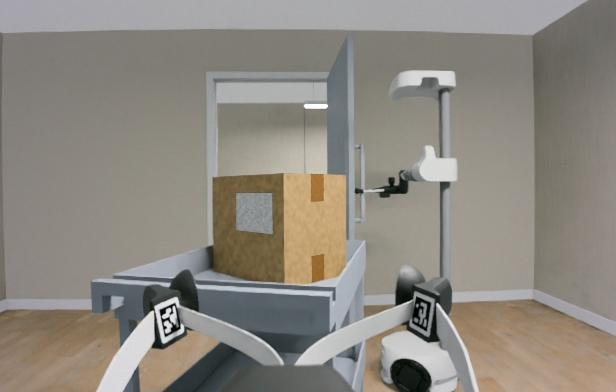

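move(
  blocking=false,
  r1={"base":{"rotate_rad":-0.15},"joints":{"lift_m":0.69,"wrist_roll_rad":1.57}},
)

wait(
  seconds=2,
)

move(
  blocking=false,
  r1={"base":{"strafe_m":0.24}},
)

wait(
  seconds=3,
)

wait(
  seconds=0.5,
  cameras=["r1_head_camera","r1_wrist_camera"],
)

Scene clock: 486.57 s.
move: r1 moving
r1.base_odometry: x=-4.174 y=+2.564 heading=-0.381
r1.turned_by_wheels: -0.148
r1.turned_by_imu: -0.149
r1.base_tilt: forward=-1.6 right=+1.3
r1.lidar_m: 0.83 0.93 2.65 2.37 2.38 2.41 2.18 2.21 2.61 2.33 2.34 2.91
r1.base_status: rotate_rad moving
r1.joint_positions: lift_m=+0.763 arm_m=+0.000 wrist_yaw_rad=+0.002 wrist_pitch_rad=+0.002 wrist_roll_rad=+0.580 gripper_m=+0.100
r1.joint_status: lift_m moving; wrist_roll_rad moving
r1.measured_speeds: translate_m=+0.002 strafe_m=+0.000 rotate_rad=-0.124 lift_m=-0.146 arm_m=+0.000 wrist_yaw_rad=-0.010 wrist_pitch_rad=+0.000 wrist_roll_rad=+1.818
r1.motor_effort: lift_m=+10(24) arm_m=-4(4) wheel_0=+0(9) wheel_1=+2(7) wheel_2=+1(7)
r1.servo_current: wrist_yaw_rad=59(65) wrist_pitch_rad=39(46) wrist_roll_rad=85(104) gripper_m=46(46)
r1.hand_pose: x=+0.4595 y=-0.0867 z=+0.9402 quat_wxyz=(+0.958, +0.286, +0.001, +0.001) (m; r1's base frame)
r1.wrist_depth_mm: - - - - - - - / - - - - - - - / - - - - - - - / - - - - - - - / - - 946 1229 - - - / - - 215 778 197 1808 1661 / - - 699 140 1863 1576 1366
r2: as last shown
r2.base_tilt: forward=-0.6 right=+0.1
r2.lidar_m: 1.38 0.46 1.93 3.18 1.01 0.87 2.17 2.41 1.64 1.54 1.60 1.46
r2.motor_effort: lift_m=+21(21) arm_m=+6(6) wheel_0=+12(12) wheel_1=-6(6) wheel_2=-1(1)
r2.servo_current: wrist_yaw_rad=52(59) wrist_pitch_rad=46(46) wrist_roll_rad=39(52) gripper_m=104(117)
r2.wrist_depth_mm: - - 244 162 238 237 236 / - - 244 163 240 237 236 / - - 246 164 242 238 236 / - - 248 165 244 240 239 / - - 248 167 244 242 240 / - - 184 166 181 243 241 / - - 250 - 246 242 242
pictures: none

Scene clock: 487.60 s.
earlier move: r1 done
r1.base_odometry: x=-4.174 y=+2.564 heading=-0.383
r1.turned_by_wheels: -0.002
r1.turned_by_imu: -0.002
r1.base_tilt: forward=-1.6 right=+1.3
r1.lidar_m: 0.84 0.90 2.64 2.35 2.38 2.39 2.15 2.17 2.59 2.32 2.34 2.86
r1.base_status: done
r1.joint_positions: lift_m=+0.691 arm_m=+0.000 wrist_yaw_rad=+0.002 wrist_pitch_rad=+0.002 wrist_roll_rad=+1.568 gripper_m=+0.100
r1.joint_status: all done
r1.measured_speeds: all 0
r1.motor_effort: lift_m=+12(24) arm_m=-4(4) wheel_0=+1(9) wheel_1=+0(7) wheel_2=+2(7)
r1.servo_current: wrist_yaw_rad=39(72) wrist_pitch_rad=39(46) wrist_roll_rad=59(111) gripper_m=39(46)
r1.hand_pose: x=+0.4595 y=-0.0867 z=+0.8681 quat_wxyz=(+0.708, +0.706, +0.002, +0.000) (m; r1's base frame)
r1.wrist_depth_mm: - - - - - 1708 1205 / - - - - - 1756 1229 / - - - - - 1756 1229 / - - - - - 1863 1229 / - - - 1078 - 1229 - / - - 216 931 192 691 - / - - - 144 1308 699 -
r2.base_odometry: x=-2.171 y=-2.248 heading=-2.158
r2.turned_by_wheels: +0.000
r2.turned_by_imu: +0.000
r2.base_tilt: forward=-0.7 right=+0.1
r2.lidar_m: 1.37 0.47 1.96 3.21 1.01 0.87 1.96 2.38 1.66 1.55 1.60 1.48
r2.base_status: not commanded
r2.joint_positions: lift_m=+0.850 arm_m=+0.205 wrist_yaw_rad=+1.673 wrist_pitch_rad=+0.002 wrist_roll_rad=+0.000 gripper_m=-0.029
r2.joint_status: not commanded
r2.measured_speeds: all 0
r2.motor_effort: lift_m=+21(21) arm_m=+6(6) wheel_0=+12(12) wheel_1=-6(6) wheel_2=-1(1)
r2.servo_current: wrist_yaw_rad=52(59) wrist_pitch_rad=33(46) wrist_roll_rad=39(65) gripper_m=104(117)
r2.hand_pose: x=+0.4334 y=+0.2958 z=+1.0275 quat_wxyz=(+0.670, -0.001, +0.001, +0.742) (m; r2's base frame)
r2.wrist_depth_mm: - - 242 162 239 236 235 / - - 245 163 239 238 236 / - - 246 165 241 239 237 / - - 247 164 242 241 238 / - - 249 167 243 242 241 / - - 185 166 181 243 241 / - - 251 - 247 243 242
wait: 1.03 of 2 s (r1 has come to rest)
pictures: none

Scene clock: 488.10 s.
move: r1 moving
r1.base_odometry: x=-4.161 y=+2.598 heading=-0.383
r1.turned_by_wheels: +0.000
r1.turned_by_imu: +0.000
r1.base_tilt: forward=-1.6 right=+1.3
r1.lidar_m: 0.83 0.92 2.58 2.34 2.35 2.41 2.16 2.19 2.66 2.36 2.38 2.31
r1.base_status: strafe_m moving
r1.joint_positions: lift_m=+0.691 arm_m=+0.000 wrist_yaw_rad=+0.002 wrist_pitch_rad=+0.002 wrist_roll_rad=+1.568 gripper_m=+0.100
r1.joint_status: not commanded
r1.measured_speeds: translate_m=+0.001 strafe_m=+0.140 rotate_rad=-0.006 lift_m=+0.000 arm_m=+0.000 wrist_yaw_rad=+0.000 wrist_pitch_rad=+0.000 wrist_roll_rad=+0.000
r1.motor_effort: lift_m=+12(12) arm_m=-4(4) wheel_0=-10(11) wheel_1=+9(11) wheel_2=+0(2)
r1.servo_current: wrist_yaw_rad=52(59) wrist_pitch_rad=39(46) wrist_roll_rad=46(65) gripper_m=39(46)
r1.hand_pose: x=+0.4595 y=-0.0867 z=+0.8681 quat_wxyz=(+0.708, +0.706, +0.002, +0.000) (m; r1's base frame)
r1.wrist_depth_mm: - - - - - 1756 1229 / - - - - - 1756 1229 / - - - - - 1808 1255 / - - - - - 1756 1182 / - - - 1025 - 691 - / - - 216 931 193 699 - / - - - 144 1255 699 -
r2: as last shown
r2.base_tilt: forward=-0.6 right=+0.0
r2.lidar_m: 1.39 0.47 1.93 3.21 1.00 0.85 2.20 2.37 1.63 1.54 1.60 1.49
r2.motor_effort: lift_m=+21(21) arm_m=+5(6) wheel_0=+11(12) wheel_1=-6(6) wheel_2=-1(1)
r2.servo_current: wrist_yaw_rad=52(59) wrist_pitch_rad=39(46) wrist_roll_rad=46(46) gripper_m=104(111)
r2.wrist_depth_mm: - - 243 162 238 236 235 / - - 244 163 240 238 236 / - - 247 164 242 238 238 / - - 248 165 242 241 239 / - - 249 167 244 241 240 / - - 185 167 181 244 242 / - - 252 - 247 243 243
pictures: none

Scene clock: 489.73 s.
earlier move: r1 done
r1.base_odometry: x=-4.084 y=+2.787 heading=-0.383
r1.turned_by_wheels: +0.000
r1.turned_by_imu: +0.001
r1.base_tilt: forward=-1.6 right=+1.3
r1.lidar_m: 0.85 3.61 2.41 2.12 2.14 2.41 2.18 2.23 2.73 2.55 2.58 0.87
r1.base_status: done
r1.joint_positions: lift_m=+0.690 arm_m=+0.000 wrist_yaw_rad=+0.002 wrist_pitch_rad=+0.002 wrist_roll_rad=+1.568 gripper_m=+0.100
r1.joint_status: not commanded
r1.measured_speeds: all 0
r1.motor_effort: lift_m=+13(13) arm_m=-4(4) wheel_0=-2(12) wheel_1=+0(11) wheel_2=+0(2)
r1.servo_current: wrist_yaw_rad=39(65) wrist_pitch_rad=46(46) wrist_roll_rad=39(65) gripper_m=39(52)
r1.hand_pose: x=+0.4595 y=-0.0867 z=+0.8681 quat_wxyz=(+0.708, +0.706, +0.002, +0.000) (m; r1's base frame)
r1.wrist_depth_mm: - - - - - 1708 1205 / - - - - - 1708 1229 / - - - - - 699 - / - - 1008 917 - 715 - / - - 1042 991 - 715 - / - - 215 - 193 723 1336 / - - - 144 - 1708 1281
r2.base_odometry: x=-2.171 y=-2.248 heading=-2.158
r2.turned_by_wheels: +0.000
r2.turned_by_imu: +0.000
r2.base_tilt: forward=-0.7 right=+0.0
r2.lidar_m: 1.38 0.46 1.93 3.19 0.98 0.86 - 2.39 1.66 1.55 1.58 1.48
r2.base_status: not commanded
r2.joint_positions: lift_m=+0.850 arm_m=+0.205 wrist_yaw_rad=+1.673 wrist_pitch_rad=+0.002 wrist_roll_rad=+0.000 gripper_m=-0.029
r2.joint_status: not commanded
r2.measured_speeds: all 0
r2.motor_effort: lift_m=+21(21) arm_m=+6(6) wheel_0=+11(12) wheel_1=-6(6) wheel_2=-1(1)
r2.servo_current: wrist_yaw_rad=52(65) wrist_pitch_rad=39(46) wrist_roll_rad=59(65) gripper_m=104(124)
r2.hand_pose: x=+0.4334 y=+0.2958 z=+1.0275 quat_wxyz=(+0.670, -0.001, +0.001, +0.742) (m; r2's base frame)
r2.wrist_depth_mm: - - 243 162 239 237 235 / - - 245 163 239 238 236 / - - 246 164 242 239 238 / - - 247 165 243 240 239 / - - 248 167 244 242 240 / - - 185 166 181 243 241 / - - 250 - 246 242 243
wait: 1.63 of 3 s (r1 has come to rest)
pictures: none

Scene clock: 490.23 s.
r1.base_odometry: x=-4.084 y=+2.787 heading=-0.383
r1.turned_by_wheels: +0.000
r1.turned_by_imu: +0.000
r1.base_tilt: forward=-1.6 right=+1.3
r1.lidar_m: 0.84 3.59 2.38 2.12 2.13 2.44 2.19 2.24 2.73 2.55 2.58 0.89
r1.base_status: done
r1.joint_positions: lift_m=+0.690 arm_m=+0.000 wrist_yaw_rad=+0.002 wrist_pitch_rad=+0.002 wrist_roll_rad=+1.568 gripper_m=+0.100
r1.joint_status: not commanded
r1.measured_speeds: all 0
r1.motor_effort: lift_m=+13(13) arm_m=-4(4) wheel_0=-1(12) wheel_1=+0(11) wheel_2=+0(2)
r1.servo_current: wrist_yaw_rad=59(65) wrist_pitch_rad=39(46) wrist_roll_rad=59(65) gripper_m=52(52)
r1.hand_pose: x=+0.4595 y=-0.0867 z=+0.8681 quat_wxyz=(+0.708, +0.706, +0.002, +0.000) (m; r1's base frame)
r1.wrist_depth_mm: - - - - - 1708 1229 / - - - - - 1708 1229 / - - - - - 691 - / - - 1008 917 - 707 - / - - 1042 976 - 723 - / - - 214 - 193 715 1336 / - - - 144 - 1708 1281
r2.base_odometry: x=-2.171 y=-2.248 heading=-2.158
r2.turned_by_wheels: +0.000
r2.turned_by_imu: +0.000
r2.base_tilt: forward=-0.6 right=+0.1
r2.lidar_m: 1.39 0.48 1.94 3.20 1.02 0.86 - 2.40 1.65 1.55 1.61 1.48
r2.base_status: not commanded
r2.joint_positions: lift_m=+0.850 arm_m=+0.205 wrist_yaw_rad=+1.673 wrist_pitch_rad=+0.002 wrist_roll_rad=+0.000 gripper_m=-0.029
r2.joint_status: not commanded
r2.measured_speeds: all 0
r2.motor_effort: lift_m=+21(21) arm_m=+5(6) wheel_0=+12(12) wheel_1=-6(6) wheel_2=-1(1)
r2.servo_current: wrist_yaw_rad=52(65) wrist_pitch_rad=39(46) wrist_roll_rad=33(65) gripper_m=117(124)
r2.hand_pose: x=+0.4334 y=+0.2958 z=+1.0275 quat_wxyz=(+0.670, -0.001, +0.001, +0.742) (m; r2's base frame)
r2.wrist_depth_mm: - - 243 163 239 237 236 / - - 244 163 240 237 237 / - - 245 164 242 238 238 / - - 247 165 243 240 238 / - - 248 167 245 242 241 / - - 185 166 181 243 241 / - - 251 - 247 243 243
wait: 0.50 s; at rest by 0.27 s
pictures: r1_head_camera, r1_wrist_camera
Images, in order (width x height): r1_head_camera 420x560, r1_wrist_camera 616x392.

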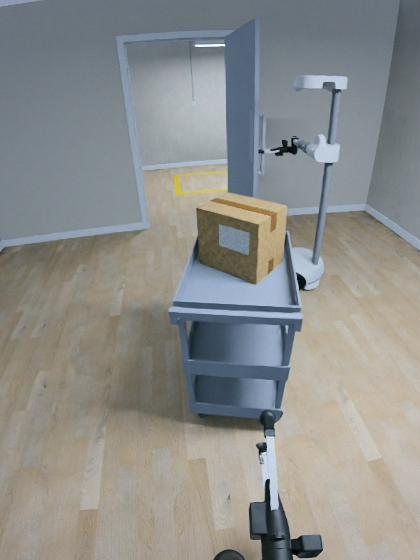

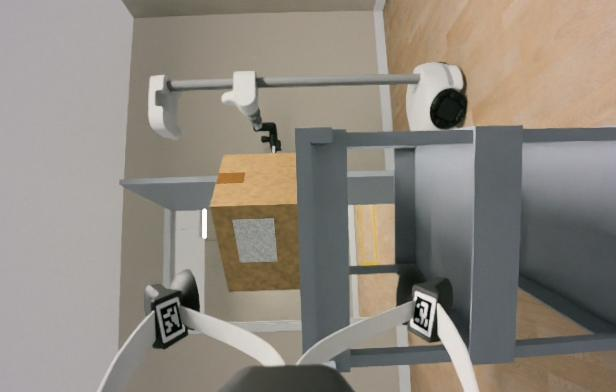

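move(
  blocking=false,
  r1={"base":{"translate_m":0.33,"strafe_m":0.03},"joints":{"lift_m":0.668,"gripper_m":0.135,"arm_m":0.1}},
)

wait(
  seconds=4,
)

wait(
  seconds=1,
  cameras=["r1_head_camera","r1_wrist_camera"],
)

Scene clock: 504.73 s.
move: r1 moving
r1.base_odometry: x=-4.054 y=+2.778 heading=-0.383
r1.turned_by_wheels: +0.000
r1.turned_by_imu: +0.000
r1.base_tilt: forward=-1.6 right=+1.3
r1.lidar_m: 0.82 3.56 2.40 2.12 2.14 2.48 2.24 2.27 2.76 2.57 2.58 0.84
r1.base_status: translate_m moving; strafe_m moving
r1.joint_positions: lift_m=+0.669 arm_m=+0.051 wrist_yaw_rad=+0.002 wrist_pitch_rad=+0.002 wrist_roll_rad=+1.568 gripper_m=+0.115
r1.joint_status: lift_m moving; arm_m moving; gripper_m moving
r1.measured_speeds: translate_m=+0.123 strafe_m=+0.012 rotate_rad=-0.002 lift_m=-0.017 arm_m=+0.195 wrist_yaw_rad=+0.000 wrist_pitch_rad=+0.000 wrist_roll_rad=+0.000
r1.motor_effort: lift_m=+11(14) arm_m=+4(7) wheel_0=+7(7) wheel_1=+7(7) wheel_2=-9(10)
r1.servo_current: wrist_yaw_rad=52(59) wrist_pitch_rad=33(52) wrist_roll_rad=59(59) gripper_m=78(78)
r1.hand_pose: x=+0.5101 y=-0.0868 z=+0.8464 quat_wxyz=(+0.708, +0.706, +0.002, +0.000) (m; r1's base frame)
r1.wrist_depth_mm: - - - - - 1661 1205 / - - - - - 1708 1205 / - - - - - 621 1205 / - - 946 615 - 627 - / - - 931 640 - 640 - / - - 976 640 197 647 - / - - - 137 - 654 1229
r2: as last shown
r2.base_tilt: forward=-0.7 right=+0.0
r2.lidar_m: 1.38 0.46 1.93 3.21 1.03 0.87 - 2.38 1.66 1.53 1.59 1.48
r2.motor_effort: lift_m=+21(21) arm_m=+5(6) wheel_0=+11(12) wheel_1=-5(6) wheel_2=-1(1)
r2.servo_current: wrist_yaw_rad=46(65) wrist_pitch_rad=39(46) wrist_roll_rad=46(52) gripper_m=111(117)
r2.wrist_depth_mm: - - 243 162 238 236 235 / - - 245 163 239 238 236 / - - 245 164 242 239 237 / - - 247 165 242 240 239 / - - 249 167 244 242 240 / - - 185 166 181 243 242 / - - 251 - 246 242 243
pictures: none

Scene clock: 506.83 s.
earlier move: r1 done
r1.base_odometry: x=-3.767 y=+2.692 heading=-0.382
r1.turned_by_wheels: +0.000
r1.turned_by_imu: +0.000
r1.base_tilt: forward=-1.6 right=+1.3
r1.lidar_m: 0.53 0.61 2.42 2.18 2.15 2.69 2.54 2.57 2.83 2.55 2.55 0.56
r1.base_status: done
r1.joint_positions: lift_m=+0.668 arm_m=+0.100 wrist_yaw_rad=+0.002 wrist_pitch_rad=+0.002 wrist_roll_rad=+1.568 gripper_m=+0.135
r1.joint_status: all done
r1.measured_speeds: all 0
r1.motor_effort: lift_m=+13(14) arm_m=+5(7) wheel_0=+3(7) wheel_1=+2(8) wheel_2=+0(10)
r1.servo_current: wrist_yaw_rad=52(72) wrist_pitch_rad=39(52) wrist_roll_rad=46(65) gripper_m=39(78)
r1.hand_pose: x=+0.5594 y=-0.0868 z=+0.8461 quat_wxyz=(+0.708, +0.706, +0.002, +0.000) (m; r1's base frame)
r1.wrist_depth_mm: - - - 257 259 1464 439 / - - - 262 264 - - / - - 544 - 268 - - / - 508 500 - 273 - - / - - 564 - 278 - - / - 210 615 - 191 195 - / - - - 142 - 1808 -
r2.base_odometry: x=-2.171 y=-2.248 heading=-2.158
r2.turned_by_wheels: +0.000
r2.turned_by_imu: +0.000
r2.base_tilt: forward=-0.7 right=+0.0
r2.lidar_m: 1.39 0.46 1.96 3.20 1.02 0.87 - 2.38 1.63 1.56 1.60 1.49
r2.base_status: not commanded
r2.joint_positions: lift_m=+0.850 arm_m=+0.205 wrist_yaw_rad=+1.673 wrist_pitch_rad=+0.002 wrist_roll_rad=+0.000 gripper_m=-0.029
r2.joint_status: not commanded
r2.measured_speeds: all 0
r2.motor_effort: lift_m=+21(21) arm_m=+6(6) wheel_0=+11(12) wheel_1=-5(6) wheel_2=-1(1)
r2.servo_current: wrist_yaw_rad=52(65) wrist_pitch_rad=46(46) wrist_roll_rad=52(59) gripper_m=104(117)
r2.hand_pose: x=+0.4334 y=+0.2958 z=+1.0275 quat_wxyz=(+0.670, -0.001, +0.001, +0.742) (m; r2's base frame)
r2.wrist_depth_mm: - - 243 162 238 236 235 / - - 244 163 240 238 236 / - - 245 165 241 239 237 / - - 248 164 242 240 239 / - - 248 167 245 242 240 / - - 185 166 181 242 242 / - - 250 - 246 244 243
wait: 2.10 of 4 s (r1 has come to rest)
pictures: none

Scene clock: 507.83 s.
r1.base_odometry: x=-3.767 y=+2.692 heading=-0.382
r1.turned_by_wheels: +0.000
r1.turned_by_imu: +0.000
r1.base_tilt: forward=-1.6 right=+1.3
r1.lidar_m: 0.52 0.59 2.42 2.20 2.18 2.70 2.53 2.56 2.82 2.53 2.54 0.56
r1.base_status: done
r1.joint_positions: lift_m=+0.668 arm_m=+0.100 wrist_yaw_rad=+0.002 wrist_pitch_rad=+0.002 wrist_roll_rad=+1.568 gripper_m=+0.135
r1.joint_status: all done
r1.measured_speeds: all 0
r1.motor_effort: lift_m=+13(14) arm_m=+5(7) wheel_0=+3(7) wheel_1=+2(8) wheel_2=+0(10)
r1.servo_current: wrist_yaw_rad=59(72) wrist_pitch_rad=52(52) wrist_roll_rad=39(65) gripper_m=46(78)
r1.hand_pose: x=+0.5594 y=-0.0868 z=+0.8461 quat_wxyz=(+0.708, +0.706, +0.002, +0.000) (m; r1's base frame)
r1.wrist_depth_mm: - - - 257 258 1464 439 / - - - 260 263 - - / - - 539 - 267 - - / - 508 496 - 272 - - / - - 564 - 278 - - / - 209 615 - 191 194 - / - - - 142 - 1756 -
r2.base_odometry: x=-2.171 y=-2.248 heading=-2.158
r2.turned_by_wheels: +0.000
r2.turned_by_imu: +0.000
r2.base_tilt: forward=-0.7 right=+0.0
r2.lidar_m: 1.38 0.45 1.95 3.19 1.01 0.86 - 2.39 1.65 1.53 1.60 1.50
r2.base_status: not commanded
r2.joint_positions: lift_m=+0.850 arm_m=+0.205 wrist_yaw_rad=+1.673 wrist_pitch_rad=+0.002 wrist_roll_rad=+0.000 gripper_m=-0.029
r2.joint_status: not commanded
r2.measured_speeds: all 0
r2.motor_effort: lift_m=+21(21) arm_m=+6(6) wheel_0=+12(12) wheel_1=-6(6) wheel_2=-1(1)
r2.servo_current: wrist_yaw_rad=52(65) wrist_pitch_rad=39(46) wrist_roll_rad=59(59) gripper_m=111(117)
r2.hand_pose: x=+0.4334 y=+0.2958 z=+1.0275 quat_wxyz=(+0.670, -0.001, +0.001, +0.742) (m; r2's base frame)
r2.wrist_depth_mm: - - 243 162 239 236 235 / - - 245 163 240 238 236 / - - 245 164 241 239 237 / - - 248 165 243 240 239 / - - 248 167 244 241 240 / - - 185 166 182 243 241 / - - 251 - 245 244 243
wait: 1.00 s; at rest by 0.27 s
pictures: r1_head_camera, r1_wrist_camera
Images, in order (width x height): r1_head_camera 420x560, r1_wrist_camera 616x392.

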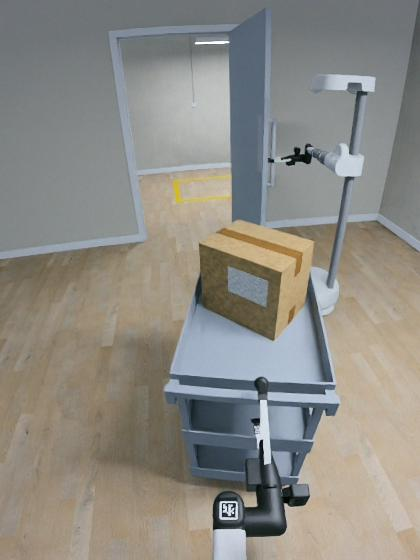

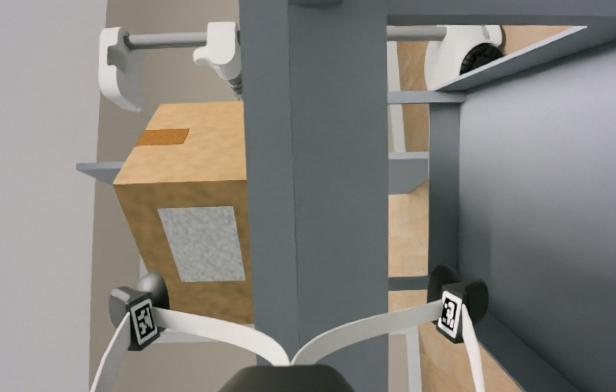

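move(
  blocking=false,
  r1={"joints":{"lift_m":0.648}},
)

wait(
  seconds=1,
)

move(
  blocking=false,
  r1={"joints":{"arm_m":0.175},"contact_limits":{"arm_m":0.0},"pace":"slow"},
)

wait(
  seconds=3,
  cameras=["r1_wrist_camera"],
)

move(
  blocking=false,
  r1={"joints":{"gripper_m":0.0}},
)

wait(
  seconds=3,
  cameras=["r1_head_camera","r1_wrist_camera"],
)

Scene clock: 521.23 s.
move: r1 moving
r1.base_odometry: x=-3.767 y=+2.692 heading=-0.382
r1.turned_by_wheels: +0.000
r1.turned_by_imu: +0.000
r1.base_tilt: forward=-1.6 right=+1.3
r1.lidar_m: 0.53 0.58 2.41 2.19 2.14 2.74 2.55 2.55 2.81 2.53 2.55 0.53
r1.base_status: not commanded
r1.joint_positions: lift_m=+0.649 arm_m=+0.100 wrist_yaw_rad=+0.002 wrist_pitch_rad=+0.002 wrist_roll_rad=+1.568 gripper_m=+0.135
r1.joint_status: lift_m moving
r1.measured_speeds: translate_m=+0.000 strafe_m=+0.000 rotate_rad=+0.000 lift_m=-0.009 arm_m=+0.000 wrist_yaw_rad=+0.000 wrist_pitch_rad=+0.000 wrist_roll_rad=+0.000
r1.motor_effort: lift_m=+13(13) arm_m=+5(5) wheel_0=+3(3) wheel_1=+2(3) wheel_2=+0(0)
r1.servo_current: wrist_yaw_rad=52(65) wrist_pitch_rad=39(46) wrist_roll_rad=46(59) gripper_m=46(46)
r1.hand_pose: x=+0.5594 y=-0.0868 z=+0.8262 quat_wxyz=(+0.708, +0.706, +0.002, +0.000) (m; r1's base frame)
r1.wrist_depth_mm: - - 1576 256 1537 1464 - / - - 1499 262 1863 - - / - 627 521 264 - - - / - 504 496 - - - - / - 569 544 - - - - / - 210 216 - 211 195 - / - - - 142 - - -
r2: as last shown
r2.lidar_m: 1.38 0.46 1.95 3.21 0.98 0.86 - 2.37 1.65 1.55 1.61 1.50
r2.motor_effort: lift_m=+21(21) arm_m=+6(6) wheel_0=+11(12) wheel_1=-6(6) wheel_2=-1(1)
r2.servo_current: wrist_yaw_rad=52(72) wrist_pitch_rad=46(46) wrist_roll_rad=39(52) gripper_m=111(117)
r2.wrist_depth_mm: - - 242 163 238 236 236 / - - 244 163 240 237 236 / - - 245 164 241 238 237 / - - 246 165 243 240 239 / - - 249 167 244 242 239 / - - 185 166 181 243 242 / - - 251 - 246 243 242
pictures: none

Scene clock: 521.53 s.
earlier move: r1 done
r1.base_odometry: x=-3.767 y=+2.692 heading=-0.382
r1.turned_by_wheels: +0.000
r1.turned_by_imu: +0.000
r1.base_tilt: forward=-1.5 right=+1.2
r1.lidar_m: 0.54 0.60 2.43 2.19 2.16 2.74 2.57 2.56 2.83 2.54 2.55 0.56
r1.base_status: not commanded
r1.joint_positions: lift_m=+0.649 arm_m=+0.100 wrist_yaw_rad=+0.002 wrist_pitch_rad=+0.002 wrist_roll_rad=+1.568 gripper_m=+0.135
r1.joint_status: all done
r1.measured_speeds: all 0
r1.motor_effort: lift_m=+12(13) arm_m=+5(5) wheel_0=+3(3) wheel_1=+2(3) wheel_2=+0(0)
r1.servo_current: wrist_yaw_rad=52(72) wrist_pitch_rad=39(46) wrist_roll_rad=59(59) gripper_m=46(52)
r1.hand_pose: x=+0.5594 y=-0.0868 z=+0.8261 quat_wxyz=(+0.708, +0.706, +0.002, +0.000) (m; r1's base frame)
r1.wrist_depth_mm: - - 1499 256 1576 1464 - / - - 1499 260 - - - / - 627 521 264 - - - / - 500 500 - - - - / - 574 554 276 - - - / - 210 216 - 208 195 - / - - - 142 - - -
r2.base_odometry: x=-2.171 y=-2.248 heading=-2.158
r2.turned_by_wheels: +0.000
r2.turned_by_imu: +0.000
r2.base_tilt: forward=-0.7 right=+0.0
r2.lidar_m: 1.37 0.46 1.95 3.19 0.98 0.87 - 2.38 1.67 1.54 1.58 1.50
r2.base_status: not commanded
r2.joint_positions: lift_m=+0.850 arm_m=+0.205 wrist_yaw_rad=+1.673 wrist_pitch_rad=+0.002 wrist_roll_rad=+0.000 gripper_m=-0.029
r2.joint_status: not commanded
r2.measured_speeds: all 0
r2.motor_effort: lift_m=+21(21) arm_m=+6(6) wheel_0=+11(12) wheel_1=-6(6) wheel_2=-1(1)
r2.servo_current: wrist_yaw_rad=52(72) wrist_pitch_rad=39(46) wrist_roll_rad=52(52) gripper_m=117(117)
r2.hand_pose: x=+0.4334 y=+0.2958 z=+1.0275 quat_wxyz=(+0.670, -0.001, +0.001, +0.742) (m; r2's base frame)
r2.wrist_depth_mm: - - 243 163 238 237 236 / - - 245 163 239 237 236 / - - 246 164 241 238 237 / - - 247 165 243 239 239 / - - 248 167 244 243 240 / - - 185 166 181 243 241 / - - 252 - 246 245 242
wait: 0.30 of 1 s (r1 has come to rest)
pictures: none

Scene clock: 522.03 s.
move: r1 moving
r1.base_odometry: x=-3.767 y=+2.692 heading=-0.382
r1.turned_by_wheels: +0.000
r1.turned_by_imu: +0.000
r1.base_tilt: forward=-1.6 right=+1.3
r1.lidar_m: 0.53 0.60 2.43 2.17 2.17 2.73 2.54 2.57 2.83 2.53 2.55 0.56
r1.base_status: not commanded
r1.joint_positions: lift_m=+0.649 arm_m=+0.113 wrist_yaw_rad=+0.002 wrist_pitch_rad=+0.002 wrist_roll_rad=+1.568 gripper_m=+0.135
r1.joint_status: arm_m moving
r1.measured_speeds: translate_m=+0.000 strafe_m=+0.000 rotate_rad=+0.000 lift_m=+0.000 arm_m=+0.049 wrist_yaw_rad=+0.000 wrist_pitch_rad=+0.000 wrist_roll_rad=+0.000
r1.motor_effort: lift_m=+13(13) arm_m=+6(7) wheel_0=+3(3) wheel_1=+2(2) wheel_2=+0(0)
r1.servo_current: wrist_yaw_rad=46(72) wrist_pitch_rad=46(46) wrist_roll_rad=46(59) gripper_m=46(52)
r1.contact_limits: arm_m 0
r1.hand_pose: x=+0.5720 y=-0.0868 z=+0.8261 quat_wxyz=(+0.708, +0.706, +0.002, +0.000) (m; r1's base frame)
r1.wrist_depth_mm: - - 1499 247 270 1430 - / - - 1499 251 - - - / - 580 508 255 - - - / - 488 477 260 - - - / - 559 535 263 - - - / - 210 205 - 210 194 - / - - - 142 - - -
r2: as last shown
r2.base_tilt: forward=-0.7 right=+0.1
r2.lidar_m: 1.37 0.44 1.93 3.20 1.01 0.87 - 2.38 1.65 1.54 1.60 1.49
r2.motor_effort: lift_m=+21(21) arm_m=+5(6) wheel_0=+12(12) wheel_1=-6(6) wheel_2=-1(1)
r2.servo_current: wrist_yaw_rad=46(65) wrist_pitch_rad=33(46) wrist_roll_rad=59(59) gripper_m=104(117)
r2.wrist_depth_mm: - - 242 162 237 236 236 / - - 244 163 240 237 236 / - - 245 164 241 239 238 / - - 247 165 243 241 239 / - - 249 167 244 242 239 / - - 184 166 181 242 241 / - - 251 - 246 244 242
pictures: none

Scene clock: 523.53 s.
earlier move: r1 done
r1.base_odometry: x=-3.767 y=+2.692 heading=-0.382
r1.turned_by_wheels: +0.000
r1.turned_by_imu: +0.000
r1.base_tilt: forward=-1.6 right=+1.3
r1.lidar_m: 0.54 0.59 2.44 2.18 2.17 2.70 2.55 2.55 2.83 2.53 2.54 0.57
r1.base_status: not commanded
r1.joint_positions: lift_m=+0.649 arm_m=+0.175 wrist_yaw_rad=+0.000 wrist_pitch_rad=-0.001 wrist_roll_rad=+1.568 gripper_m=+0.135
r1.joint_status: all done
r1.measured_speeds: all 0
r1.motor_effort: lift_m=+13(13) arm_m=+7(10) wheel_0=+3(3) wheel_1=+2(3) wheel_2=-1(1)
r1.servo_current: wrist_yaw_rad=59(72) wrist_pitch_rad=46(46) wrist_roll_rad=46(65) gripper_m=39(52)
r1.contact_limits: arm_m 0
r1.hand_pose: x=+0.6340 y=-0.0874 z=+0.8270 quat_wxyz=(+0.708, +0.706, +0.000, +0.000) (m; r1's base frame)
r1.wrist_depth_mm: - - - 201 202 1499 1160 / - - - 204 204 1430 - / - 609 170 205 206 - - / - 445 161 208 208 - - / - 469 452 210 209 - - / - 193 151 211 200 186 - / - - 152 154 214 - -
r2.base_odometry: x=-2.171 y=-2.248 heading=-2.158
r2.turned_by_wheels: +0.000
r2.turned_by_imu: +0.000
r2.base_tilt: forward=-0.6 right=+0.0
r2.lidar_m: 1.38 0.47 1.93 3.19 1.01 0.85 - 2.36 1.67 1.54 1.61 1.48
r2.base_status: not commanded
r2.joint_positions: lift_m=+0.850 arm_m=+0.205 wrist_yaw_rad=+1.673 wrist_pitch_rad=+0.002 wrist_roll_rad=+0.000 gripper_m=-0.029
r2.joint_status: not commanded
r2.measured_speeds: all 0
r2.motor_effort: lift_m=+21(21) arm_m=+6(6) wheel_0=+12(12) wheel_1=-6(6) wheel_2=-1(1)
r2.servo_current: wrist_yaw_rad=72(72) wrist_pitch_rad=39(46) wrist_roll_rad=46(59) gripper_m=111(117)
r2.hand_pose: x=+0.4334 y=+0.2958 z=+1.0275 quat_wxyz=(+0.670, -0.001, +0.001, +0.742) (m; r2's base frame)
r2.wrist_depth_mm: - - 243 163 238 236 236 / - - 244 163 239 237 236 / - - 246 164 241 238 237 / - - 248 165 242 240 237 / - - 248 167 242 241 240 / - - 185 166 181 244 241 / - - 251 - 247 244 242
wait: 1.50 of 3 s (r1 has come to rest)
pictures: r1_wrist_camera
Images, in order (width x height): r1_wrist_camera 616x392.

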